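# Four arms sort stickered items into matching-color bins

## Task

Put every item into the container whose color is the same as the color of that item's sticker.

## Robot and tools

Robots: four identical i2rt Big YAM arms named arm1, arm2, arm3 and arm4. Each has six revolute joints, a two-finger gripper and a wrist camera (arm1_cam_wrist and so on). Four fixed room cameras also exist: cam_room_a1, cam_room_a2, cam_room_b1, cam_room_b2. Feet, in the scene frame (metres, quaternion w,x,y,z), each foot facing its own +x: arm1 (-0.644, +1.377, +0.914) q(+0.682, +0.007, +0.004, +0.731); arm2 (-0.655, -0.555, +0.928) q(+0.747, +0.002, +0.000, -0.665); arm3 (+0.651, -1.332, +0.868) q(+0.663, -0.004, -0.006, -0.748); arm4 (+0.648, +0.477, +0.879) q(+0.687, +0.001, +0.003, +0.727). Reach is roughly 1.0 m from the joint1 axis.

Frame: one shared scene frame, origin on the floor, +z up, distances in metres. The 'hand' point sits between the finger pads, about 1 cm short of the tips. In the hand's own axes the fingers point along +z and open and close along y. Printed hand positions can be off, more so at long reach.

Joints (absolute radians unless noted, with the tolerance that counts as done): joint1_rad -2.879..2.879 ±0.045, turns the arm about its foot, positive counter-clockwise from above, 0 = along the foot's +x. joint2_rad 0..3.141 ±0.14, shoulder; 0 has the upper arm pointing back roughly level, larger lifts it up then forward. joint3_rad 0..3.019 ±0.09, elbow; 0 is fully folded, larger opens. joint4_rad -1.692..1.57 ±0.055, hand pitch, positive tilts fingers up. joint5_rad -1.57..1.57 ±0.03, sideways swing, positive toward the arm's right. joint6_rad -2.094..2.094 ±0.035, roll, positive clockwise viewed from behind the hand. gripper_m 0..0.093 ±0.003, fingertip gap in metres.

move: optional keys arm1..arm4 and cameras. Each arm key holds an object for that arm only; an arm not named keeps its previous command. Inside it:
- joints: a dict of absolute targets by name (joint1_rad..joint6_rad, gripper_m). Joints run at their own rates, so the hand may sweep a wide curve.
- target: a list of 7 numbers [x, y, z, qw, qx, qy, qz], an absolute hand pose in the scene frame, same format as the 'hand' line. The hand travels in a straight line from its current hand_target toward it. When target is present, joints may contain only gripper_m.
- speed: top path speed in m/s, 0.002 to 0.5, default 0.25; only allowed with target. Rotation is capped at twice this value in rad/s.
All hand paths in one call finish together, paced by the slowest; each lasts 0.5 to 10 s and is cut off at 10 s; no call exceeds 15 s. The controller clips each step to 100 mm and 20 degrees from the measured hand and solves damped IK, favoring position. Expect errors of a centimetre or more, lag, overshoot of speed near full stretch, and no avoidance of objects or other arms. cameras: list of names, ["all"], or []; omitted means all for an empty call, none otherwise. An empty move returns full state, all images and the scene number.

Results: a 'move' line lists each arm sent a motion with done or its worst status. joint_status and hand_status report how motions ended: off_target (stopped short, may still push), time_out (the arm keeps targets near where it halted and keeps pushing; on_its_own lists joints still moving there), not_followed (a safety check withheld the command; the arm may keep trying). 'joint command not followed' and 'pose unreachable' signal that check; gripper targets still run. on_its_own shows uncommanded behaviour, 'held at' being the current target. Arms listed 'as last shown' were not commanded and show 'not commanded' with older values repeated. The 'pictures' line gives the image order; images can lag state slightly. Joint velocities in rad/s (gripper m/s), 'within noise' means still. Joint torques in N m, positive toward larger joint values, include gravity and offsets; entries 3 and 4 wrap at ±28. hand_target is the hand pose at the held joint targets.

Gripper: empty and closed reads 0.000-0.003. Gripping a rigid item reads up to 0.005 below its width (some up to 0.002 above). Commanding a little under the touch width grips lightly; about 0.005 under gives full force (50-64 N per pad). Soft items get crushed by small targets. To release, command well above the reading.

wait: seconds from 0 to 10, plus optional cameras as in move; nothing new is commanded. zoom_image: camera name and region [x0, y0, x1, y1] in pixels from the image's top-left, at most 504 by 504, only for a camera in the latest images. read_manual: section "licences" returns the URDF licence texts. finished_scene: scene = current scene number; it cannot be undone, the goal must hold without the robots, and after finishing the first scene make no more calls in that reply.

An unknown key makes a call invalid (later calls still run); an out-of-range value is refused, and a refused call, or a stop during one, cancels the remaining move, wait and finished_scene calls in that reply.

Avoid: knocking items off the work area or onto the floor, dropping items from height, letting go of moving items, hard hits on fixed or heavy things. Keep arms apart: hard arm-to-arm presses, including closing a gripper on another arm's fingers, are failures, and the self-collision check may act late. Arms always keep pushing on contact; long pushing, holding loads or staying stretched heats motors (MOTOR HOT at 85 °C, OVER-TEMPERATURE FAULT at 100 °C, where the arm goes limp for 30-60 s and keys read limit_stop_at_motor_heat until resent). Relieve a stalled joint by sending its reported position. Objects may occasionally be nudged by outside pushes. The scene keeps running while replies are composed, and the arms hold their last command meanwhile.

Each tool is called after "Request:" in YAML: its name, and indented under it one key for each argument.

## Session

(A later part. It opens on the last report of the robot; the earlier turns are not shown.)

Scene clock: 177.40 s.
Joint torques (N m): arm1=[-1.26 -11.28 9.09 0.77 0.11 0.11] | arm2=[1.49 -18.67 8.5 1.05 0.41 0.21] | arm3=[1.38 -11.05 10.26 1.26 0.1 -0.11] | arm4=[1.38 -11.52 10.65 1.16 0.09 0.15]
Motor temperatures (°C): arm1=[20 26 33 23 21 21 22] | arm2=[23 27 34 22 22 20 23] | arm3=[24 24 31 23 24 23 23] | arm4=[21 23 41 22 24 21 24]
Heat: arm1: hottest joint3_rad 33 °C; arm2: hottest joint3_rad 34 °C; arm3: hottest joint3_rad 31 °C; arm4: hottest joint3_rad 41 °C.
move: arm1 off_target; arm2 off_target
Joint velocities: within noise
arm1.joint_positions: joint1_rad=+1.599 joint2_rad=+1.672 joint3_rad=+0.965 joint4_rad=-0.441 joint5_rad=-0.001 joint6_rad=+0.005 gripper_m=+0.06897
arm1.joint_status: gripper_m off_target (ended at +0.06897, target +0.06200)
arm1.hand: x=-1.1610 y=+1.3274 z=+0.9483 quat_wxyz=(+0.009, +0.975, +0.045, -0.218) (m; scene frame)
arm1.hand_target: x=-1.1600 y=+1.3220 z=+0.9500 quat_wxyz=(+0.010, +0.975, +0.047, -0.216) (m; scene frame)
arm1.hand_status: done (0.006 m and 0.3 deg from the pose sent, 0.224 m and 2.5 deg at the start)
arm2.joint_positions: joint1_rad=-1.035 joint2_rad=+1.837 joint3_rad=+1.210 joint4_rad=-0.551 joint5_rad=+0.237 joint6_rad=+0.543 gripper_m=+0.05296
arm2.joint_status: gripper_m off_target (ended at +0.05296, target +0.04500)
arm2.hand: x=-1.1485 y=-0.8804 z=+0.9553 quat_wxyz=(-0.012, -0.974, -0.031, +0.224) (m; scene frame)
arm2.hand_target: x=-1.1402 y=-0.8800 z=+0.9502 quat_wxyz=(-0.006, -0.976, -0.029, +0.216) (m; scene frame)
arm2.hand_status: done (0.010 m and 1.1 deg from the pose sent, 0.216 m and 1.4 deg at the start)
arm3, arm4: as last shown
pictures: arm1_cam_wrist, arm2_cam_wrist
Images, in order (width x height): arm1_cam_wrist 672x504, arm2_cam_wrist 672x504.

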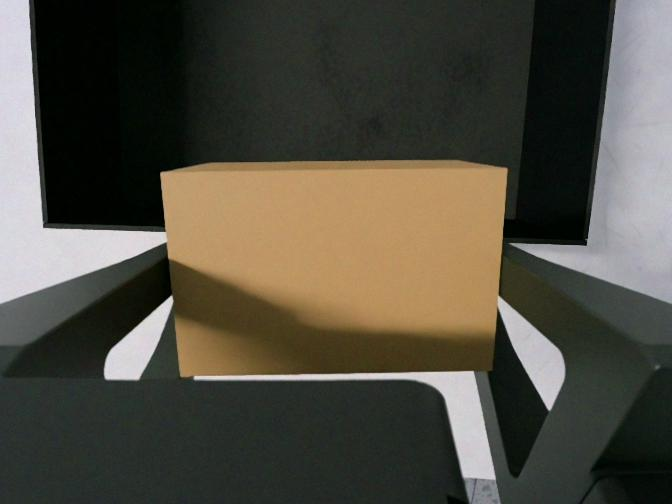

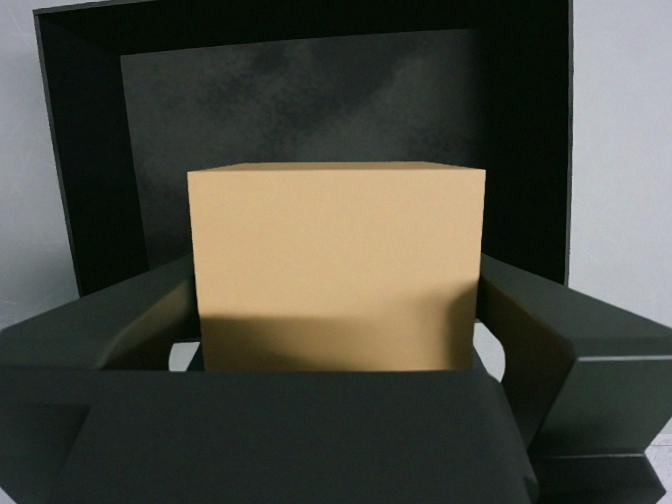

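Request:
move:
  arm1: {"joints": {"joint1_rad": 1.6, "joint2_rad": 0.95, "joint3_rad": 0.9, "joint4_rad": 0.35, "joint5_rad": 0, "joint6_rad": 0, "gripper_m": 0.062}}
  arm2: {"joints": {"joint1_rad": -1.3, "joint2_rad": 0.95, "joint3_rad": 0.9, "joint4_rad": 0.35, "joint5_rad": 0, "joint6_rad": 0, "gripper_m": 0.045}}
  cameras: ["cam_room_b1", "cam_room_b2", "arm1_cam_wrist", "arm2_cam_wrist"]

Request:
zoom_image:
  camera: "cam_room_b2"
  region: [240, 150, 400, 270]

Request:
zoom_image:
  camera: "cam_room_b1"
  region: [200, 150, 360, 270]

Scene clock: 185.67 s.
Joint torques (N m): arm1=[-1.9 -2.37 14.74 2.17 0.02 -0.05] | arm2=[0.97 -5.95 12.25 2.96 -0.09 -0.1] | arm3=[1.32 -11.11 10.22 1.26 0.11 -0.11] | arm4=[1.03 -11.58 10.59 1.06 0.09 0.15]
Motor temperatures (°C): arm1=[20 26 33 23 21 21 22] | arm2=[23 27 33 22 22 20 24] | arm3=[24 24 31 23 24 23 23] | arm4=[21 23 41 22 24 21 24]
Heat: arm1: hottest joint3_rad 33 °C; arm2: hottest joint3_rad 33 °C; arm3: hottest joint3_rad 31 °C; arm4: hottest joint3_rad 41 °C.
move: arm1 off_target; arm2 off_target
Joint velocities: within noise
arm1.joint_positions: joint1_rad=+1.599 joint2_rad=+0.944 joint3_rad=+0.870 joint4_rad=+0.334 joint5_rad=-0.001 joint6_rad=+0.005 gripper_m=+0.06897
arm1.joint_status: gripper_m off_target (ended at +0.06897, target +0.06200); the others done
arm1.hand: x=-1.1090 y=+1.3304 z=+1.4339 quat_wxyz=(+0.039, +0.603, +0.030, -0.797) (m; scene frame)
arm1.hand_target: x=-1.1085 y=+1.3299 z=+1.4534 quat_wxyz=(+0.038, +0.587, +0.030, -0.808) (m; scene frame)
arm1.hand_status: not commanded
arm2.joint_positions: joint1_rad=-1.302 joint2_rad=+0.938 joint3_rad=+0.898 joint4_rad=+0.336 joint5_rad=+0.002 joint6_rad=+0.015 gripper_m=+0.05296
arm2.joint_status: gripper_m off_target (ended at +0.05295, target +0.04500); the others done
arm2.hand: x=-1.0934 y=-0.7336 z=+1.4600 quat_wxyz=(-0.158, -0.586, -0.110, +0.787) (m; scene frame)
arm2.hand_target: x=-1.0965 y=-0.7363 z=+1.4586 quat_wxyz=(-0.154, -0.584, -0.115, +0.789) (m; scene frame)
arm2.hand_status: not commanded
arm3, arm4: as last shown
pictures: arm1_cam_wrist, arm2_cam_wrist, cam_room_b1, cam_room_b2
Images, in order (width x height): arm1_cam_wrist 672x504, arm2_cam_wrist 672x504, cam_room_b1 672x504, cam_room_b2 672x504.

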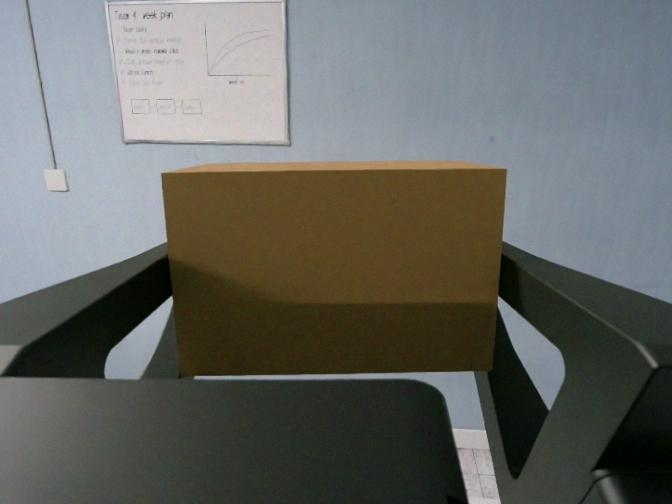

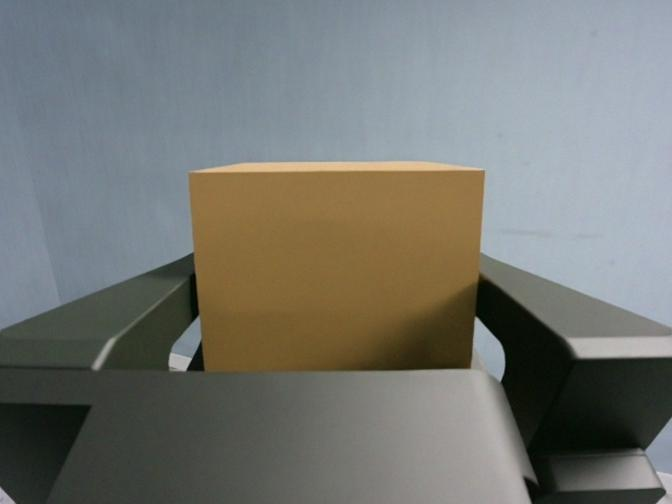

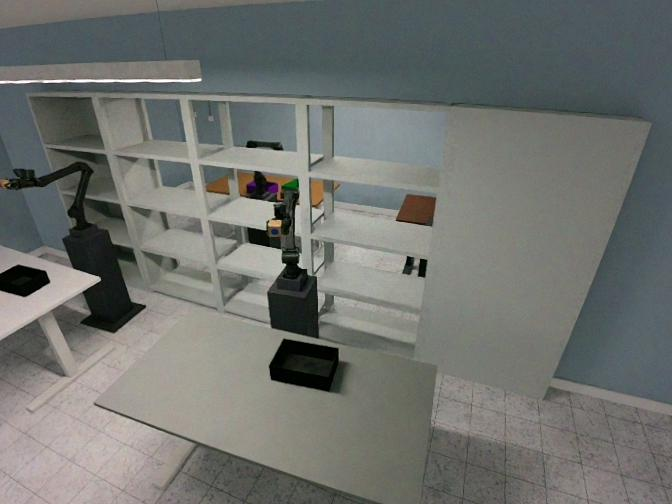

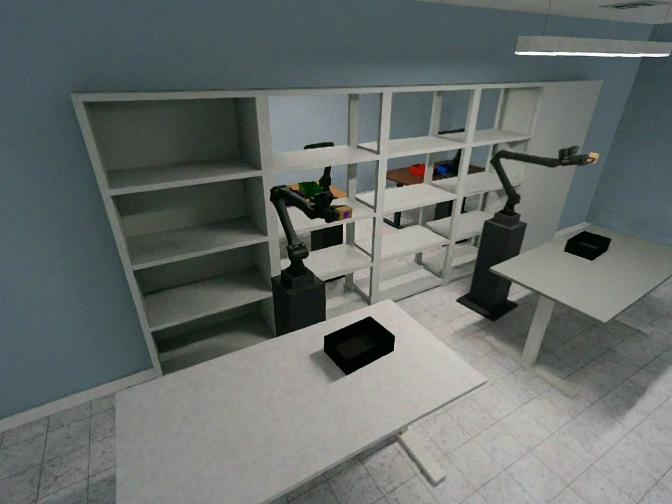

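Scaled by 3.150.

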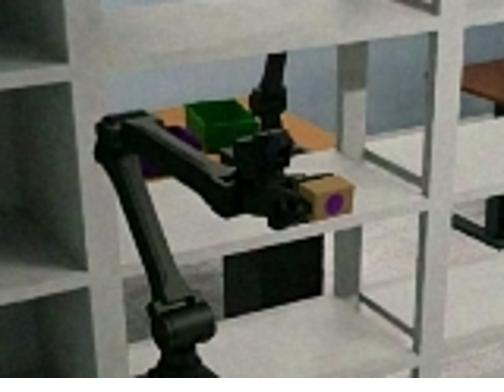

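Scaled by 3.150.

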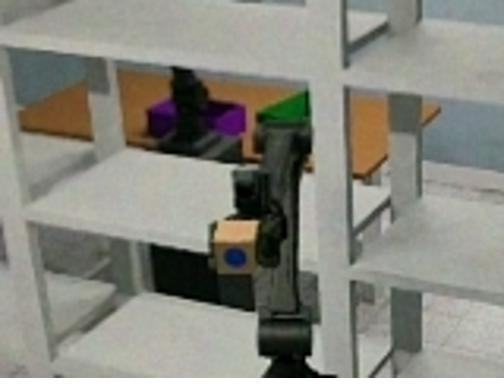

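Request:
move:
  arm1: {"joints": {"joint1_rad": 1.5, "joint2_rad": 0.785, "joint3_rad": 0.9, "joint4_rad": -1.25, "joint5_rad": 0, "joint6_rad": 0, "gripper_m": 0.062}}
  arm2: {"joints": {"joint1_rad": -1.2, "joint2_rad": 0.785, "joint3_rad": 0.9, "joint4_rad": -1.25, "joint5_rad": 0, "joint6_rad": 0, "gripper_m": 0.045}}
  arm3: {"joints": {"joint1_rad": 1.2, "joint2_rad": 0.697, "joint3_rad": 0.776, "joint4_rad": -1.126, "joint5_rad": 0, "joint6_rad": 0}}
  arm4: {"joints": {"joint1_rad": -1.2, "joint2_rad": 0.697, "joint3_rad": 0.776, "joint4_rad": -1.126, "joint5_rad": 0, "joint6_rad": 0}}
  cameras: ["arm3_cam_wrist", "arm4_cam_wrist"]

Scene clock: 239.83 s.
Joint torques (N m): arm1=[-2.2 -0.44 14.02 0.77 0 -0.01] | arm2=[0.38 -3.6 11.59 1.16 -0.01 -0.08] | arm3=[0.67 -1.26 9.59 0.92 -0.01 -0.11] | arm4=[1.2 -1.26 9.68 0.58 0.11 0.18]
Motor temperatures (°C): arm1=[20 24 36 23 21 21 22] | arm2=[23 26 36 22 22 20 24] | arm3=[24 24 31 23 24 23 23] | arm4=[21 23 42 22 24 21 24]
Heat: arm1: hottest joint3_rad 36 °C; arm2: hottest joint3_rad 36 °C; arm3: hottest joint3_rad 31 °C; arm4: hottest joint3_rad 42 °C.
move: arm1 off_target; arm2 off_target; arm3 done; arm4 done
Joint velocities: within noise
arm1.joint_positions: joint1_rad=+1.499 joint2_rad=+0.787 joint3_rad=+0.870 joint4_rad=-1.242 joint5_rad=+0.001 joint6_rad=+0.005 gripper_m=+0.06897
arm1.joint_status: gripper_m off_target (ended at +0.06897, target +0.06200); the others done
arm1.hand: x=-0.9223 y=+1.3780 z=+1.1699 quat_wxyz=(-0.001, +0.977, -0.003, -0.213) (m; scene frame)
arm1.hand_target: x=-0.9256 y=+1.3776 z=+1.1837 quat_wxyz=(-0.001, +0.975, -0.001, -0.224) (m; scene frame)
arm1.hand_status: not commanded
arm2.joint_positions: joint1_rad=-1.196 joint2_rad=+0.781 joint3_rad=+0.898 joint4_rad=-1.238 joint5_rad=+0.000 joint6_rad=+0.014 gripper_m=+0.05296
arm2.joint_status: gripper_m off_target (ended at +0.05296, target +0.04500); the others done
arm2.hand: x=-0.9096 y=-0.6917 z=+1.1939 quat_wxyz=(-0.055, -0.947, -0.231, +0.215) (m; scene frame)
arm2.hand_target: x=-0.9085 y=-0.6898 z=+1.1925 quat_wxyz=(-0.051, -0.948, -0.236, +0.209) (m; scene frame)
arm2.hand_status: not commanded
arm3.joint_positions: joint1_rad=+1.208 joint2_rad=+0.692 joint3_rad=+0.777 joint4_rad=-1.122 joint5_rad=+0.001 joint6_rad=+0.006 gripper_m=+0.08006
arm3.joint_status: all done
arm3.hand: x=+0.8986 y=-1.4592 z=+1.1131 quat_wxyz=(-0.258, -0.232, -0.935, +0.069) (m; scene frame)
arm3.hand_target: x=+0.8973 y=-1.4608 z=+1.1107 quat_wxyz=(-0.253, -0.233, -0.936, +0.069) (m; scene frame)
arm3.hand_status: not commanded
arm4.joint_positions: joint1_rad=-1.203 joint2_rad=+0.691 joint3_rad=+0.769 joint4_rad=-1.117 joint5_rad=+0.000 joint6_rad=-0.012 gripper_m=+0.08012
arm4.joint_status: all done
arm4.hand: x=+0.9041 y=+0.5929 z=+1.1176 quat_wxyz=(-0.254, +0.209, -0.943, -0.053) (m; scene frame)
arm4.hand_target: x=+0.9039 y=+0.5938 z=+1.1187 quat_wxyz=(-0.250, +0.205, -0.945, -0.054) (m; scene frame)
arm4.hand_status: not commanded
pictures: arm3_cam_wrist, arm4_cam_wrist
Images, in order (width x height): arm3_cam_wrist 672x504, arm4_cam_wrist 672x504.

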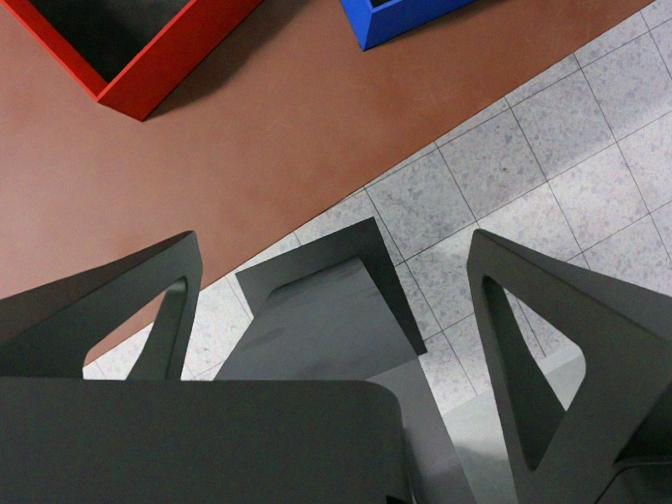

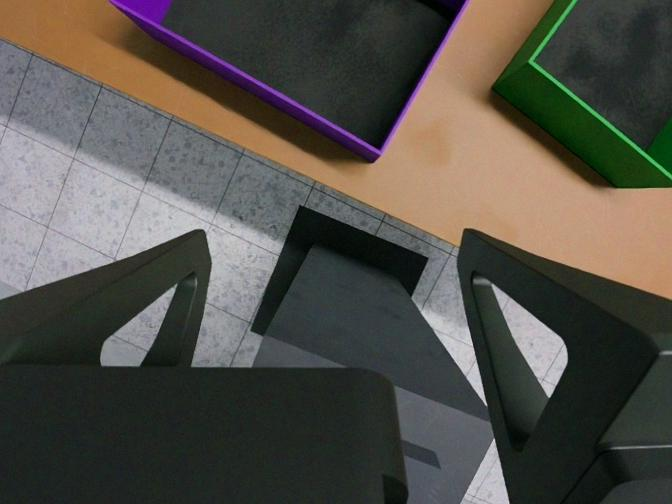

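Request:
move:
  arm1: {"joints": {"joint1_rad": -2.245, "joint2_rad": 0.785, "joint3_rad": 0.9, "joint4_rad": -1.25, "joint5_rad": 0, "joint6_rad": 0, "gripper_m": 0.062}}
  arm2: {"joints": {"joint1_rad": 0.925, "joint2_rad": 0.785, "joint3_rad": 0.9, "joint4_rad": -1.25, "joint5_rad": 0, "joint6_rad": 0, "gripper_m": 0.045}}
  arm3: {"joints": {"joint1_rad": -1.98, "joint2_rad": 0.697, "joint3_rad": 0.776, "joint4_rad": -1.126, "joint5_rad": 0, "joint6_rad": 0}}
  arm4: {"joints": {"joint1_rad": 0.87, "joint2_rad": 0.697, "joint3_rad": 0.776, "joint4_rad": -1.126, "joint5_rad": 0, "joint6_rad": 0}}
  cameras: ["arm1_cam_wrist", "arm2_cam_wrist", "arm3_cam_wrist", "arm4_cam_wrist"]

Scene clock: 248.90 s.
Joint torques (N m): arm1=[-1.79 -0.73 14.11 0.77 -0.05 0.02] | arm2=[1.14 -3.43 11.59 1.17 0.07 -0.06] | arm3=[0.67 -1.73 9.61 0.88 -0.07 -0.11] | arm4=[0.79 -1.32 9.68 0.44 0.14 0.17]
Motor temperatures (°C): arm1=[20 24 36 23 21 21 22] | arm2=[23 25 36 22 22 20 24] | arm3=[24 24 31 23 24 23 23] | arm4=[21 23 41 22 24 21 24]
Heat: arm1: hottest joint3_rad 36 °C; arm2: hottest joint3_rad 36 °C; arm3: hottest joint3_rad 31 °C; arm4: hottest joint3_rad 41 °C.
move: arm1 off_target; arm2 off_target; arm3 done; arm4 done
Joint velocities: within noise
arm1.joint_positions: joint1_rad=-2.240 joint2_rad=+0.787 joint3_rad=+0.870 joint4_rad=-1.242 joint5_rad=+0.002 joint6_rad=+0.004 gripper_m=+0.06908
arm1.joint_status: gripper_m off_target (ended at +0.06909, target +0.06200); the others done
arm1.hand: x=-0.4072 y=+1.2163 z=+1.1614 quat_wxyz=(-0.188, -0.292, -0.936, +0.062) (m; scene frame)
arm1.hand_target: x=-0.4047 y=+1.2133 z=+1.1751 quat_wxyz=(-0.199, -0.291, -0.934, +0.066) (m; scene frame)
arm1.hand_status: not commanded
arm2.joint_positions: joint1_rad=+0.922 joint2_rad=+0.781 joint3_rad=+0.898 joint4_rad=-1.238 joint5_rad=-0.002 joint6_rad=+0.013 gripper_m=+0.05294
arm2.joint_status: gripper_m off_target (ended at +0.05294, target +0.04500); the others done
arm2.hand: x=-0.4075 y=-0.7023 z=+1.1948 quat_wxyz=(-0.216, -0.263, -0.939, +0.055) (m; scene frame)
arm2.hand_target: x=-0.4088 y=-0.7009 z=+1.1934 quat_wxyz=(-0.209, -0.256, -0.942, +0.055) (m; scene frame)
arm2.hand_status: not commanded
arm3.joint_positions: joint1_rad=-1.970 joint2_rad=+0.693 joint3_rad=+0.777 joint4_rad=-1.122 joint5_rad=+0.002 joint6_rad=+0.005 gripper_m=+0.08006
arm3.joint_status: all done
arm3.hand: x=+0.4077 y=-1.1880 z=+1.1084 quat_wxyz=(+0.062, -0.932, +0.253, +0.252) (m; scene frame)
arm3.hand_target: x=+0.4095 y=-1.1864 z=+1.1064 quat_wxyz=(+0.062, -0.933, +0.255, +0.248) (m; scene frame)
arm3.hand_status: not commanded
arm4.joint_positions: joint1_rad=+0.868 joint2_rad=+0.691 joint3_rad=+0.769 joint4_rad=-1.117 joint5_rad=-0.001 joint6_rad=-0.011 gripper_m=+0.08012
arm4.joint_status: all done
arm4.hand: x=+0.4259 y=+0.6469 z=+1.1197 quat_wxyz=(-0.082, +0.916, -0.302, -0.250) (m; scene frame)
arm4.hand_target: x=+0.4255 y=+0.6466 z=+1.1207 quat_wxyz=(-0.080, +0.916, -0.306, -0.247) (m; scene frame)
arm4.hand_status: not commanded
pictures: arm1_cam_wrist, arm2_cam_wrist, arm3_cam_wrist, arm4_cam_wrist
Images, in order (width x height): arm1_cam_wrist 672x504, arm2_cam_wrist 672x504, arm3_cam_wrist 672x504, arm4_cam_wrist 672x504.

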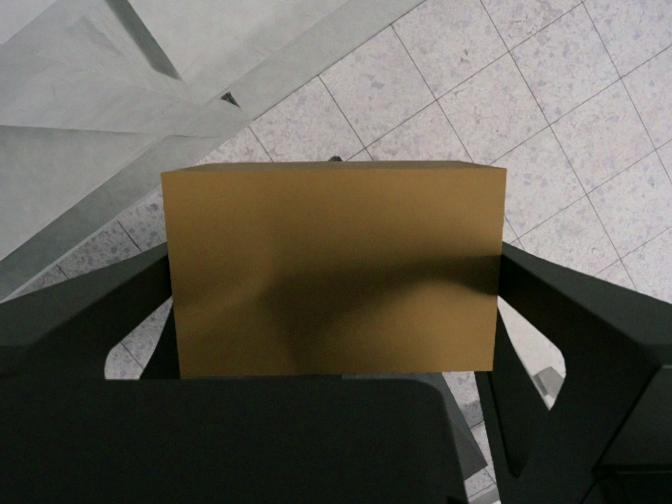

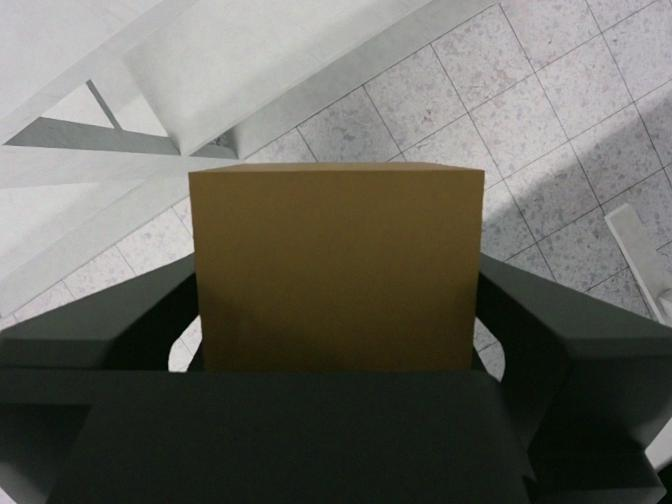

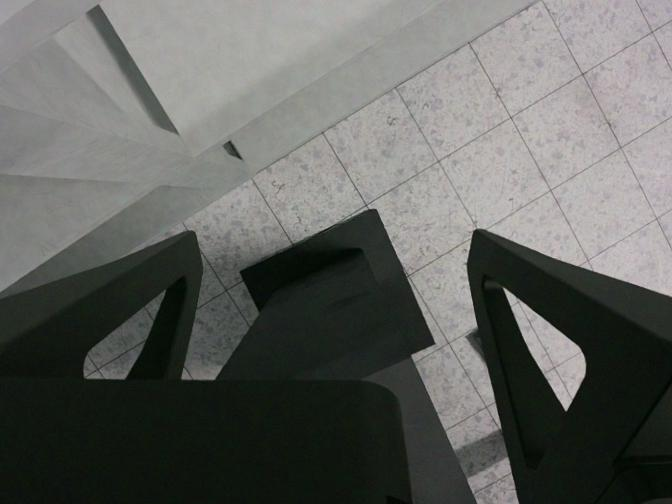

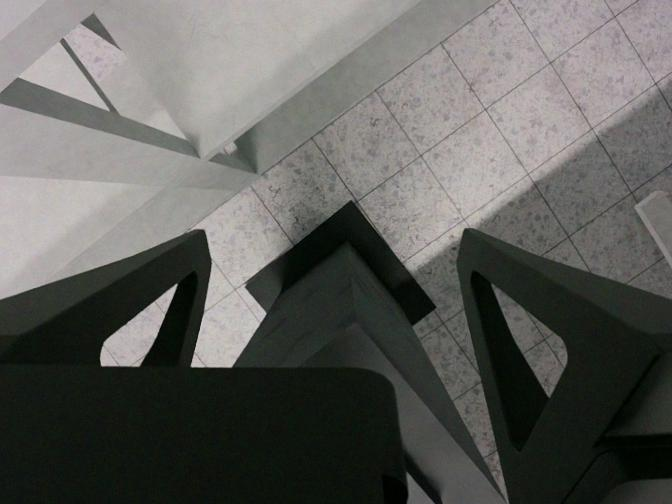

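Request:
move:
  arm1: {"target": [-0.28, 1.124, 1.085, 0.1903, 0.2930, 0.9350, -0.0596], "speed": 0.3, "joints": {"gripper_m": 0.062}}
  arm2: {"target": [-0.28, -0.775, 1.085, 0.1924, 0.2569, 0.9456, -0.0523], "speed": 0.3, "joints": {"gripper_m": 0.045}}
  cameras: []

Request:
move:
  arm1: {"target": [0.0, 0.93, 1.06, 0.1903, 0.2930, 0.9350, -0.0596], "speed": 0.25, "joints": {"gripper_m": 0.062}}
  arm2: {"target": [0.0, -0.94, 1.06, 0.1924, 0.2569, 0.9456, -0.0523], "speed": 0.25, "joints": {"gripper_m": 0.045}}
  cameras: ["arm1_cam_wrist", "arm2_cam_wrist"]

Scene clock: 267.47 s.
Joint torques (N m): arm1=[-3.19 -7.06 16.06 1.52 -0.07 -0.06] | arm2=[1.32 -11.22 14.16 2.15 0.16 -0.03] | arm3=[0.5 -1.79 9.62 0.85 -0.08 -0.09] | arm4=[1.38 -1.38 9.61 0.53 0.12 0.13]
Motor temperatures (°C): arm1=[20 24 36 23 21 21 23] | arm2=[23 25 36 22 22 20 25] | arm3=[24 24 30 23 24 23 23] | arm4=[21 23 39 22 24 21 24]
Heat: arm1: hottest joint3_rad 36 °C; arm2: hottest joint3_rad 36 °C; arm3: hottest joint3_rad 30 °C; arm4: hottest joint3_rad 39 °C.
move: arm1 off_target; arm2 off_target
Joint velocities: within noise
arm1.joint_positions: joint1_rad=-2.241 joint2_rad=+1.269 joint3_rad=+0.915 joint4_rad=-0.886 joint5_rad=-0.006 joint6_rad=+0.004 gripper_m=+0.06908
arm1.joint_status: gripper_m off_target (ended at +0.06908, target +0.06200)
arm1.hand: x=-0.3008 y=+1.1436 z=+1.0534 quat_wxyz=(-0.150, -0.294, -0.943, +0.047) (m; scene frame)
arm1.hand_target: x=-0.2820 y=+1.1254 z=+1.0858 quat_wxyz=(-0.190, -0.293, -0.935, +0.060) (m; scene frame)
arm1.hand_status: off_target (0.043 m and 4.9 deg from the pose sent, 0.175 m and 0.5 deg at the start)
arm2.joint_positions: joint1_rad=+0.922 joint2_rad=+1.282 joint3_rad=+0.892 joint4_rad=-0.849 joint5_rad=+0.002 joint6_rad=+0.013 gripper_m=+0.05295
arm2.joint_status: gripper_m off_target (ended at +0.05295, target +0.04500)
arm2.hand: x=-0.2997 y=-0.7659 z=+1.0613 quat_wxyz=(-0.160, -0.266, -0.950, +0.041) (m; scene frame)
arm2.hand_target: x=-0.2812 y=-0.7742 z=+1.0854 quat_wxyz=(-0.192, -0.257, -0.946, +0.052) (m; scene frame)
arm2.hand_status: off_target (0.032 m and 4.1 deg from the pose sent, 0.183 m and 2.9 deg at the start)
arm3, arm4: as last shown
pictures: none
No camera images: "cameras" was empty.

Scene clock: 269.77 s.
Joint torques (N m): arm1=[-2.43 -20.13 17.26 0.58 -0.02 0.03] | arm2=[1.03 -22.48 16.75 0.96 0.1 -0.06] | arm3=[0.62 -1.73 9.59 0.84 -0.08 -0.1] | arm4=[1.2 -1.32 9.65 0.44 0.14 0.11]
Motor temperatures (°C): arm1=[20 24 37 23 21 21 23] | arm2=[23 25 36 22 22 20 25] | arm3=[24 24 30 23 24 23 23] | arm4=[21 23 39 22 24 21 24]
Heat: arm1: hottest joint3_rad 37 °C; arm2: hottest joint3_rad 36 °C; arm3: hottest joint3_rad 30 °C; arm4: hottest joint3_rad 39 °C.
move: arm1 off_target; arm2 off_target
Joint velocities: within noise
arm1.joint_positions: joint1_rad=-2.241 joint2_rad=+2.187 joint3_rad=+2.087 joint4_rad=-1.107 joint5_rad=-0.006 joint6_rad=+0.004 gripper_m=+0.06908
arm1.joint_status: gripper_m off_target (ended at +0.06908, target +0.06200)
arm1.hand: x=-0.0114 y=+0.9447 z=+1.0332 quat_wxyz=(-0.166, -0.293, -0.940, +0.052) (m; scene frame)
arm1.hand_target: x=-0.0015 y=+0.9311 z=+1.0604 quat_wxyz=(-0.191, -0.293, -0.935, +0.060) (m; scene frame)
arm1.hand_status: off_target (0.033 m and 3.0 deg from the pose sent, 0.369 m and 4.9 deg at the start)
arm2.joint_positions: joint1_rad=+0.922 joint2_rad=+2.113 joint3_rad=+1.933 joint4_rad=-1.016 joint5_rad=+0.002 joint6_rad=+0.013 gripper_m=+0.05295
arm2.joint_status: gripper_m off_target (ended at +0.05295, target +0.04500)
arm2.hand: x=-0.0160 y=-0.9327 z=+1.0486 quat_wxyz=(-0.180, -0.265, -0.946, +0.047) (m; scene frame)
arm2.hand_target: x=-0.0010 y=-0.9393 z=+1.0600 quat_wxyz=(-0.193, -0.257, -0.945, +0.053) (m; scene frame)
arm2.hand_status: off_target (0.021 m and 1.8 deg from the pose sent, 0.347 m and 4.1 deg at the start)
arm3, arm4: as last shown
pictures: arm1_cam_wrist, arm2_cam_wrist
Images, in order (width x height): arm1_cam_wrist 672x504, arm2_cam_wrist 672x504.

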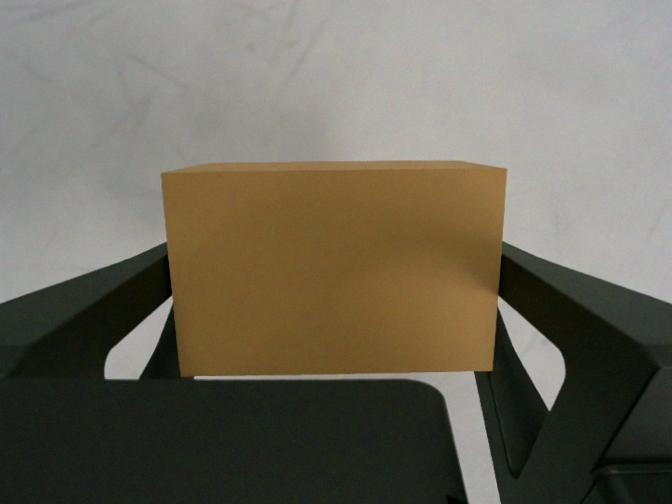

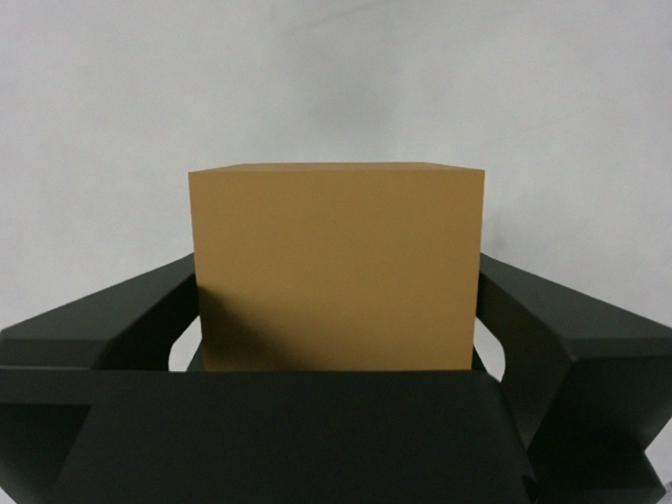

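Request:
move:
  arm1: {"target": [0.0, 0.93, 1.025, 0.1903, 0.2930, 0.9350, -0.0596], "speed": 0.06, "joints": {"gripper_m": 0.062}}
  arm2: {"target": [0.003, -0.94, 1.025, 0.1924, 0.2569, 0.9456, -0.0523], "speed": 0.06, "joints": {"gripper_m": 0.045}}
  cameras: []

Request:
move:
  arm1: {"target": [0.0, 0.93, 1.01, 0.1903, 0.2930, 0.9350, -0.0596], "speed": 0.06, "joints": {"gripper_m": 0.062}}
  arm2: {"target": [0.003, -0.94, 1.01, 0.1924, 0.2569, 0.9456, -0.0523], "speed": 0.06, "joints": {"gripper_m": 0.045}}
  cameras: []

Scene clock: 277.57 s.
Joint torques (N m): arm1=[-2.26 -19.25 11.9 1.54 -0.01 0.03] | arm2=[1.26 -22.3 13.23 2.29 0.13 -0.04] | arm3=[0.62 -1.79 9.59 0.9 -0.08 -0.1] | arm4=[1.03 -0.97 9.62 0.64 0.14 0.14]
Motor temperatures (°C): arm1=[20 25 38 23 21 21 23] | arm2=[23 25 36 22 22 20 25] | arm3=[24 24 29 23 24 23 23] | arm4=[21 23 39 22 24 21 24]
Heat: arm1: hottest joint3_rad 38 °C; arm2: hottest joint3_rad 36 °C; arm3: hottest joint3_rad 29 °C; arm4: hottest joint3_rad 39 °C.
move: arm1 off_target; arm2 off_target
Joint velocities: within noise
arm1.joint_positions: joint1_rad=-2.241 joint2_rad=+2.196 joint3_rad=+2.087 joint4_rad=-1.055 joint5_rad=-0.006 joint6_rad=+0.004 gripper_m=+0.06908
arm1.joint_status: gripper_m off_target (ended at +0.06908, target +0.06200)
arm1.hand: x=-0.0016 y=+0.9380 z=+1.0310 quat_wxyz=(-0.186, -0.292, -0.937, +0.058) (m; scene frame)
arm1.hand_target: x=-0.0002 y=+0.9302 z=+1.0251 quat_wxyz=(-0.190, -0.293, -0.935, +0.060) (m; scene frame)
arm1.hand_status: done (0.010 m and 0.6 deg from the pose sent, 0.020 m and 3.0 deg at the start)
arm2.joint_positions: joint1_rad=+0.922 joint2_rad=+2.137 joint3_rad=+1.933 joint4_rad=-0.977 joint5_rad=+0.002 joint6_rad=+0.013 gripper_m=+0.05295
arm2.joint_status: gripper_m off_target (ended at +0.05295, target +0.04500)
arm2.hand: x=-0.0086 y=-0.9370 z=+1.0350 quat_wxyz=(-0.188, -0.265, -0.945, +0.049) (m; scene frame)
arm2.hand_target: x=+0.0025 y=-0.9396 z=+1.0251 quat_wxyz=(-0.193, -0.257, -0.946, +0.052) (m; scene frame)
arm2.hand_status: off_target (0.016 m and 1.1 deg from the pose sent, 0.031 m and 1.8 deg at the start)
arm3, arm4: as last shown
pictures: none
No camera images: "cameras" was empty.

Scene clock: 278.53 s.
Joint torques (N m): arm1=[-2.55 -20.13 11.44 1.74 0.02 0.01] | arm2=[1.2 -21.89 11.3 2.33 0.11 -0.04] | arm3=[0.73 -1.79 9.62 0.8 -0.08 -0.11] | arm4=[0.67 -1.2 9.69 0.61 0.14 0.14]
Motor temperatures (°C): arm1=[20 25 38 23 21 21 23] | arm2=[23 25 36 22 22 20 25] | arm3=[24 24 29 23 24 23 23] | arm4=[21 23 39 22 24 21 24]
Heat: arm1: hottest joint3_rad 38 °C; arm2: hottest joint3_rad 36 °C; arm3: hottest joint3_rad 29 °C; arm4: hottest joint3_rad 39 °C.
move: arm1 off_target; arm2 off_target
Joint velocities: within noise
arm1.joint_positions: joint1_rad=-2.241 joint2_rad=+2.205 joint3_rad=+2.064 joint4_rad=-1.020 joint5_rad=-0.006 joint6_rad=+0.004 gripper_m=+0.06908
arm1.joint_status: gripper_m off_target (ended at +0.06908, target +0.06200)
arm1.hand: x=-0.0006 y=+0.9372 z=+1.0168 quat_wxyz=(-0.187, -0.291, -0.936, +0.058) (m; scene frame)
arm1.hand_target: x=-0.0001 y=+0.9302 z=+1.0102 quat_wxyz=(-0.190, -0.293, -0.935, +0.060) (m; scene frame)
arm1.hand_status: done (0.010 m and 0.4 deg from the pose sent, 0.023 m and 0.6 deg at the start)
arm2.joint_positions: joint1_rad=+0.922 joint2_rad=+2.143 joint3_rad=+1.933 joint4_rad=-0.945 joint5_rad=+0.002 joint6_rad=+0.013 gripper_m=+0.05295
arm2.joint_status: gripper_m off_target (ended at +0.05295, target +0.04500)
arm2.hand: x=-0.0025 y=-0.9406 z=+1.0337 quat_wxyz=(-0.200, -0.264, -0.942, +0.052) (m; scene frame)
arm2.hand_target: x=+0.0021 y=-0.9395 z=+1.0103 quat_wxyz=(-0.192, -0.257, -0.946, +0.052) (m; scene frame)
arm2.hand_status: off_target (0.024 m and 1.2 deg from the pose sent, 0.028 m and 1.1 deg at the start)
arm3, arm4: as last shown
pictures: none
No camera images: "cameras" was empty.

Request:
move:
  arm1: {"target": [0.0, 0.93, 0.993, 0.1903, 0.2930, 0.9350, -0.0596], "speed": 0.05, "joints": {"gripper_m": 0.062}}
  arm2: {"target": [0.0, -0.94, 0.995, 0.1924, 0.2569, 0.9456, -0.0523], "speed": 0.05, "joints": {"gripper_m": 0.045}}
  cameras: ["arm1_cam_wrist", "arm2_cam_wrist"]

Scene clock: 283.60 s.
Joint torques (N m): arm1=[-2.67 -19.49 10.88 1.69 -0.03 0.02] | arm2=[1.03 -22.12 10.32 2.39 0.07 -0.07] | arm3=[0.73 -1.73 9.59 0.87 -0.09 -0.11] | arm4=[0.91 -1.55 9.68 0.69 0.11 0.15]
Motor temperatures (°C): arm1=[20 25 38 23 21 21 23] | arm2=[23 26 35 22 22 20 25] | arm3=[24 24 29 23 24 23 23] | arm4=[21 23 39 22 24 21 24]
Heat: arm1: hottest joint3_rad 38 °C; arm2: hottest joint3_rad 35 °C; arm3: hottest joint3_rad 29 °C; arm4: hottest joint3_rad 39 °C.
move: arm1 off_target; arm2 off_target
Joint velocities: within noise
arm1.joint_positions: joint1_rad=-2.241 joint2_rad=+2.209 joint3_rad=+2.040 joint4_rad=-0.982 joint5_rad=-0.006 joint6_rad=+0.004 gripper_m=+0.06908
arm1.joint_status: gripper_m off_target (ended at +0.06908, target +0.06200)
arm1.hand: x=+0.0008 y=+0.9362 z=+1.0063 quat_wxyz=(-0.192, -0.291, -0.935, +0.060) (m; scene frame)
arm1.hand_target: x=-0.0003 y=+0.9303 z=+0.9930 quat_wxyz=(-0.190, -0.293, -0.935, +0.060) (m; scene frame)
arm1.hand_status: off_target (0.015 m and 0.3 deg from the pose sent, 0.025 m and 0.5 deg at the start)
arm2.joint_positions: joint1_rad=+0.922 joint2_rad=+2.149 joint3_rad=+1.911 joint4_rad=-0.908 joint5_rad=+0.002 joint6_rad=+0.013 gripper_m=+0.05295
arm2.joint_status: gripper_m off_target (ended at +0.05295, target +0.04500)
arm2.hand: x=-0.0013 y=-0.9412 z=+1.0230 quat_wxyz=(-0.204, -0.264, -0.941, +0.053) (m; scene frame)
arm2.hand_target: x=-0.0009 y=-0.9395 z=+0.9955 quat_wxyz=(-0.192, -0.257, -0.946, +0.052) (m; scene frame)
arm2.hand_status: off_target (0.028 m and 1.7 deg from the pose sent, 0.039 m and 1.2 deg at the start)
arm3, arm4: as last shown
pictures: arm1_cam_wrist, arm2_cam_wrist
Images, in order (width x height): arm1_cam_wrist 672x504, arm2_cam_wrist 672x504.

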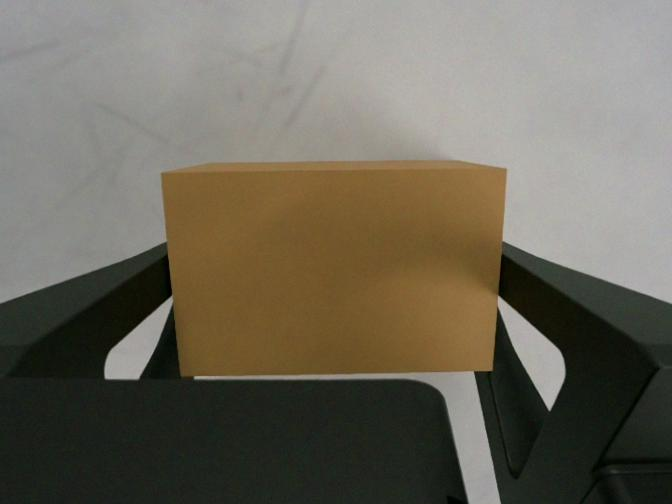

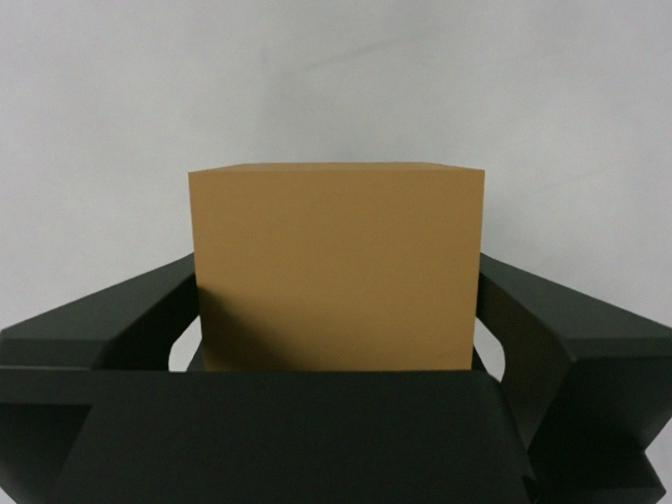

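Request:
move:
  arm1: {"target": [0.0, 0.93, 0.980, 0.1903, 0.2930, 0.9350, -0.0596], "speed": 0.05, "joints": {"gripper_m": 0.062}}
  arm2: {"target": [-0.003, -0.94, 0.98, 0.1924, 0.2569, 0.9456, -0.0523], "speed": 0.05, "joints": {"gripper_m": 0.045}}
  cameras: []

Request:
move:
  arm1: {"target": [0.0, 0.93, 0.966, 0.1903, 0.2930, 0.9350, -0.0596], "speed": 0.05, "joints": {"gripper_m": 0.062}}
  arm2: {"target": [-0.003, -0.94, 0.965, 0.1924, 0.2569, 0.9456, -0.0523], "speed": 0.05, "joints": {"gripper_m": 0.045}}
  cameras: ["arm1_cam_wrist", "arm2_cam_wrist"]

Scene clock: 292.40 s.
Joint torques (N m): arm1=[-2.2 -18.84 9.78 1.8 -0.04 0.06] | arm2=[0.85 -21.71 9.87 2.36 0.02 -0.08] | arm3=[0.62 -1.73 9.59 0.81 -0.08 -0.11] | arm4=[1.03 -1.08 9.66 0.51 0.11 0.14]
Motor temperatures (°C): arm1=[20 26 38 23 21 21 23] | arm2=[23 27 35 22 22 20 25] | arm3=[24 24 29 23 24 23 23] | arm4=[21 22 39 22 24 21 24]
Heat: arm1: hottest joint3_rad 38 °C; arm2: hottest joint3_rad 35 °C; arm3: hottest joint3_rad 29 °C; arm4: hottest joint3_rad 39 °C.
move: arm1 off_target; arm2 off_target
Joint velocities: within noise
arm1.joint_positions: joint1_rad=-2.241 joint2_rad=+2.209 joint3_rad=+2.033 joint4_rad=-0.956 joint5_rad=-0.006 joint6_rad=+0.004 gripper_m=+0.06908
arm1.joint_status: gripper_m off_target (ended at +0.06908, target +0.06200)
arm1.hand: x=+0.0038 y=+0.9341 z=+1.0053 quat_wxyz=(-0.201, -0.290, -0.933, +0.062) (m; scene frame)
arm1.hand_target: x=-0.0005 y=+0.9306 z=+0.9803 quat_wxyz=(-0.190, -0.293, -0.935, +0.060) (m; scene frame)
arm1.hand_status: off_target (0.026 m and 1.3 deg from the pose sent, 0.027 m and 0.3 deg at the start)
arm2.joint_positions: joint1_rad=+0.922 joint2_rad=+2.150 joint3_rad=+1.884 joint4_rad=-0.871 joint5_rad=+0.002 joint6_rad=+0.012 gripper_m=+0.05295
arm2.joint_status: gripper_m off_target (ended at +0.05295, target +0.04500)
arm2.hand: x=-0.0017 y=-0.9409 z=+1.0130 quat_wxyz=(-0.208, -0.263, -0.940, +0.054) (m; scene frame)
arm2.hand_target: x=-0.0042 y=-0.9393 z=+0.9805 quat_wxyz=(-0.192, -0.257, -0.946, +0.052) (m; scene frame)
arm2.hand_status: off_target (0.033 m and 2.1 deg from the pose sent, 0.043 m and 1.7 deg at the start)
arm3, arm4: as last shown
pictures: none
No camera images: "cameras" was empty.

Scene clock: 293.37 s.
Joint torques (N m): arm1=[-2.49 -17.67 8.75 1.68 -0.05 0] | arm2=[0.79 -20.78 8.91 2.45 0.02 -0.07] | arm3=[0.56 -1.79 9.58 0.84 -0.08 -0.1] | arm4=[1.38 -1.03 9.68 0.47 0.13 0.13]
Motor temperatures (°C): arm1=[20 26 38 23 21 21 23] | arm2=[23 27 35 22 22 20 25] | arm3=[24 24 29 23 24 23 23] | arm4=[21 22 39 22 24 21 24]
Heat: arm1: hottest joint3_rad 38 °C; arm2: hottest joint3_rad 35 °C; arm3: hottest joint3_rad 29 °C; arm4: hottest joint3_rad 39 °C.
move: arm1 off_target; arm2 off_target
Joint velocities: within noise
arm1.joint_positions: joint1_rad=-2.241 joint2_rad=+2.209 joint3_rad=+2.024 joint4_rad=-0.926 joint5_rad=-0.006 joint6_rad=+0.004 gripper_m=+0.06908
arm1.joint_status: gripper_m off_target (ended at +0.06908, target +0.06200)
arm1.hand: x=+0.0074 y=+0.9316 z=+1.0045 quat_wxyz=(-0.211, -0.290, -0.931, +0.066) (m; scene frame)
arm1.hand_target: x=-0.0010 y=+0.9309 z=+0.9668 quat_wxyz=(-0.190, -0.293, -0.935, +0.060) (m; scene frame)
arm1.hand_status: off_target (0.039 m and 2.6 deg from the pose sent, 0.040 m and 1.3 deg at the start)
arm2.joint_positions: joint1_rad=+0.922 joint2_rad=+2.150 joint3_rad=+1.875 joint4_rad=-0.840 joint5_rad=+0.002 joint6_rad=+0.011 gripper_m=+0.05295
arm2.joint_status: gripper_m off_target (ended at +0.05295, target +0.04500)
arm2.hand: x=+0.0017 y=-0.9429 z=+1.0121 quat_wxyz=(-0.219, -0.262, -0.938, +0.057) (m; scene frame)
arm2.hand_target: x=-0.0049 y=-0.9388 z=+0.9662 quat_wxyz=(-0.192, -0.257, -0.946, +0.052) (m; scene frame)
arm2.hand_status: off_target (0.047 m and 3.2 deg from the pose sent, 0.048 m and 2.1 deg at the start)
arm3, arm4: as last shown
pictures: arm1_cam_wrist, arm2_cam_wrist
Images, in order (width x height): arm1_cam_wrist 672x504, arm2_cam_wrist 672x504.

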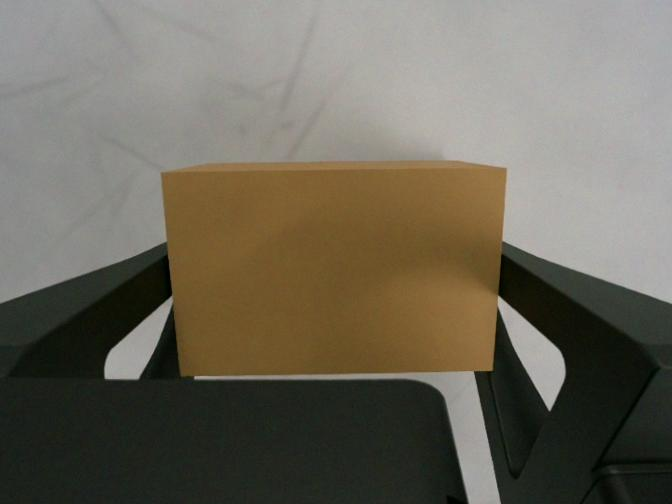

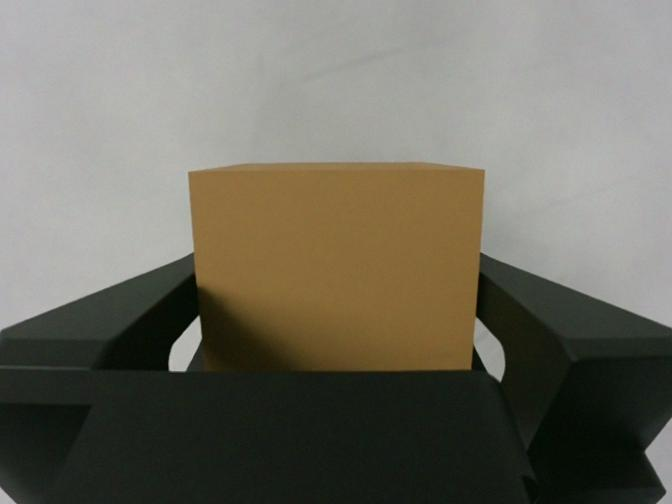

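Request:
move:
  arm1: {"target": [0.003, 0.931, 1.000, 0.1903, 0.2930, 0.9350, -0.0596], "speed": 0.1, "joints": {"gripper_m": 0.062}}
  arm2: {"target": [-0.002, -0.94, 1.007, 0.1924, 0.2569, 0.9456, -0.0523], "speed": 0.1, "joints": {"gripper_m": 0.045}}
  cameras: []

Request:
move:
  arm1: {"joints": {"gripper_m": 0.092}}
  arm2: {"joints": {"gripper_m": 0.085}}
  cameras: ["arm1_cam_wrist", "arm2_cam_wrist"]

Scene clock: 300.63 s.
Joint torques (N m): arm1=[-2.32 -19.02 13.68 0.03 0.02 -0.03] | arm2=[0.91 -23.12 13.5 0.44 0.04 -0.01] | arm3=[0.62 -1.67 9.57 0.8 -0.08 -0.09] | arm4=[0.73 -1.32 9.77 0.59 0.13 0.13]
Motor temperatures (°C): arm1=[20 27 38 23 21 21 23] | arm2=[23 27 35 22 22 20 25] | arm3=[24 23 29 23 24 23 23] | arm4=[21 22 39 22 24 21 24]
Heat: arm1: hottest joint3_rad 38 °C; arm2: hottest joint3_rad 35 °C; arm3: hottest joint3_rad 29 °C; arm4: hottest joint3_rad 39 °C.
move: arm1 off_target; arm2 off_target
Joint velocities: within noise
arm1.joint_positions: joint1_rad=-2.241 joint2_rad=+2.209 joint3_rad=+2.032 joint4_rad=-0.961 joint5_rad=-0.006 joint6_rad=+0.004 gripper_m=+0.06908
arm1.joint_status: gripper_m off_target (ended at +0.06908, target +0.06200)
arm1.hand: x=+0.0028 y=+0.9348 z=+1.0049 quat_wxyz=(-0.199, -0.291, -0.934, +0.062) (m; scene frame)
arm1.hand_target: x=+0.0029 y=+0.9311 z=+1.0001 quat_wxyz=(-0.191, -0.293, -0.935, +0.060) (m; scene frame)
arm1.hand_status: done (0.006 m and 1.0 deg from the pose sent, 0.006 m and 2.5 deg at the start)
arm2.joint_positions: joint1_rad=+0.922 joint2_rad=+2.149 joint3_rad=+1.881 joint4_rad=-0.882 joint5_rad=+0.002 joint6_rad=+0.007 gripper_m=+0.05295
arm2.joint_status: gripper_m off_target (ended at +0.05295, target +0.04500)
arm2.hand: x=-0.0046 y=-0.9392 z=+1.0110 quat_wxyz=(-0.202, -0.261, -0.943, +0.053) (m; scene frame)
arm2.hand_target: x=-0.0021 y=-0.9399 z=+1.0071 quat_wxyz=(-0.193, -0.257, -0.946, +0.052) (m; scene frame)
arm2.hand_status: done (0.005 m and 1.2 deg from the pose sent, 0.007 m and 3.2 deg at the start)
arm3.joint_positions: joint1_rad=-1.970 joint2_rad=+0.693 joint3_rad=+0.777 joint4_rad=-1.122 joint5_rad=+0.002 joint6_rad=+0.005 gripper_m=+0.08006
arm3.joint_status: not commanded
arm3.hand: x=+0.4077 y=-1.1880 z=+1.1084 quat_wxyz=(+0.062, -0.932, +0.253, +0.252) (m; scene frame)
arm3.hand_target: x=+0.4095 y=-1.1864 z=+1.1064 quat_wxyz=(+0.062, -0.933, +0.255, +0.248) (m; scene frame)
arm3.hand_status: not commanded
arm4.joint_positions: joint1_rad=+0.868 joint2_rad=+0.691 joint3_rad=+0.769 joint4_rad=-1.117 joint5_rad=-0.001 joint6_rad=-0.011 gripper_m=+0.08012
arm4.joint_status: not commanded
arm4.hand: x=+0.4259 y=+0.6469 z=+1.1197 quat_wxyz=(-0.082, +0.916, -0.302, -0.250) (m; scene frame)
arm4.hand_target: x=+0.4255 y=+0.6466 z=+1.1207 quat_wxyz=(-0.080, +0.916, -0.306, -0.247) (m; scene frame)
arm4.hand_status: not commanded
pictures: none
No camera images: "cameras" was empty.

Scene clock: 301.20 s.
Joint torques (N m): arm1=[-1.61 -19.08 13.71 0.87 -0.06 0.01] | arm2=[0.79 -22.95 13.5 0.88 0.14 -0.01] | arm3=[0.62 -1.67 9.59 0.84 -0.09 -0.11] | arm4=[1.26 -1.38 9.59 0.44 0.13 0.15]
Motor temperatures (°C): arm1=[20 27 38 23 21 21 23] | arm2=[23 27 35 22 22 20 25] | arm3=[24 23 29 23 24 23 23] | arm4=[21 22 39 22 24 21 24]
Heat: arm1: hottest joint3_rad 38 °C; arm2: hottest joint3_rad 35 °C; arm3: hottest joint3_rad 29 °C; arm4: hottest joint3_rad 39 °C.
move: arm1 done; arm2 done
Joint velocities: within noise
arm1.joint_positions: joint1_rad=-2.244 joint2_rad=+2.210 joint3_rad=+2.032 joint4_rad=-0.974 joint5_rad=-0.004 joint6_rad=+0.007 gripper_m=+0.09196
arm1.joint_status: all done
arm1.hand: x=-0.0011 y=+0.9342 z=+1.0026 quat_wxyz=(-0.192, -0.294, -0.934, +0.061) (m; scene frame)
arm1.hand_target: x=+0.0028 y=+0.9310 z=+1.0000 quat_wxyz=(-0.191, -0.293, -0.935, +0.060) (m; scene frame)
arm1.hand_status: not commanded
arm2.joint_positions: joint1_rad=+0.924 joint2_rad=+2.149 joint3_rad=+1.881 joint4_rad=-0.893 joint5_rad=+0.000 joint6_rad=+0.006 gripper_m=+0.08494
arm2.joint_status: all done
arm2.hand: x=-0.0058 y=-0.9364 z=+1.0099 quat_wxyz=(-0.197, -0.259, -0.944, +0.051) (m; scene frame)
arm2.hand_target: x=-0.0022 y=-0.9400 z=+1.0071 quat_wxyz=(-0.193, -0.257, -0.945, +0.052) (m; scene frame)
arm2.hand_status: not commanded
arm3, arm4: as last shown
pictures: arm1_cam_wrist, arm2_cam_wrist
Images, in order (width x height): arm1_cam_wrist 672x504, arm2_cam_wrist 672x504.

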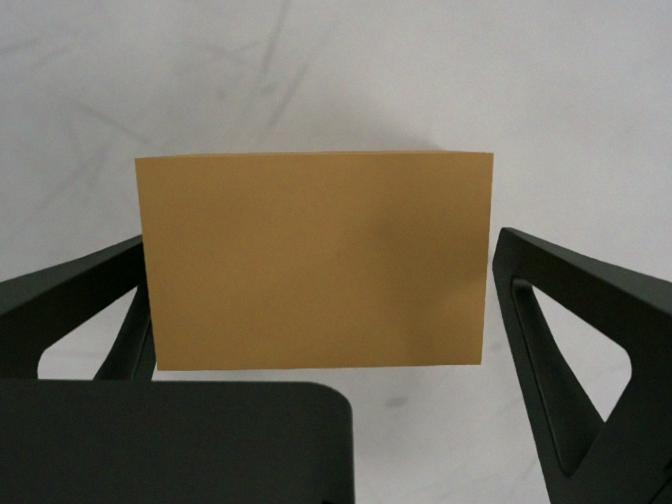

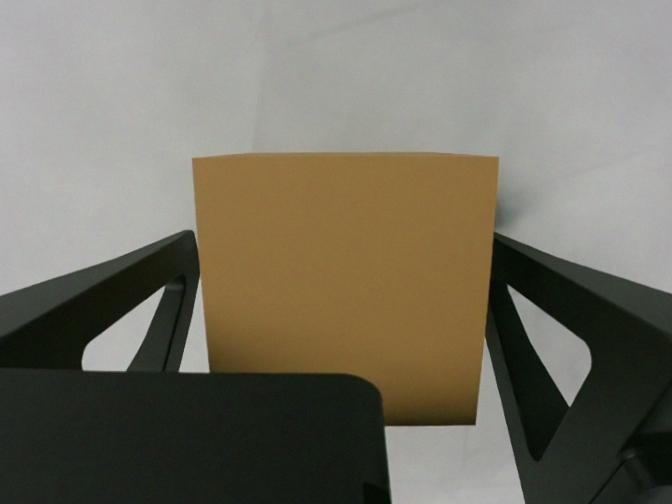

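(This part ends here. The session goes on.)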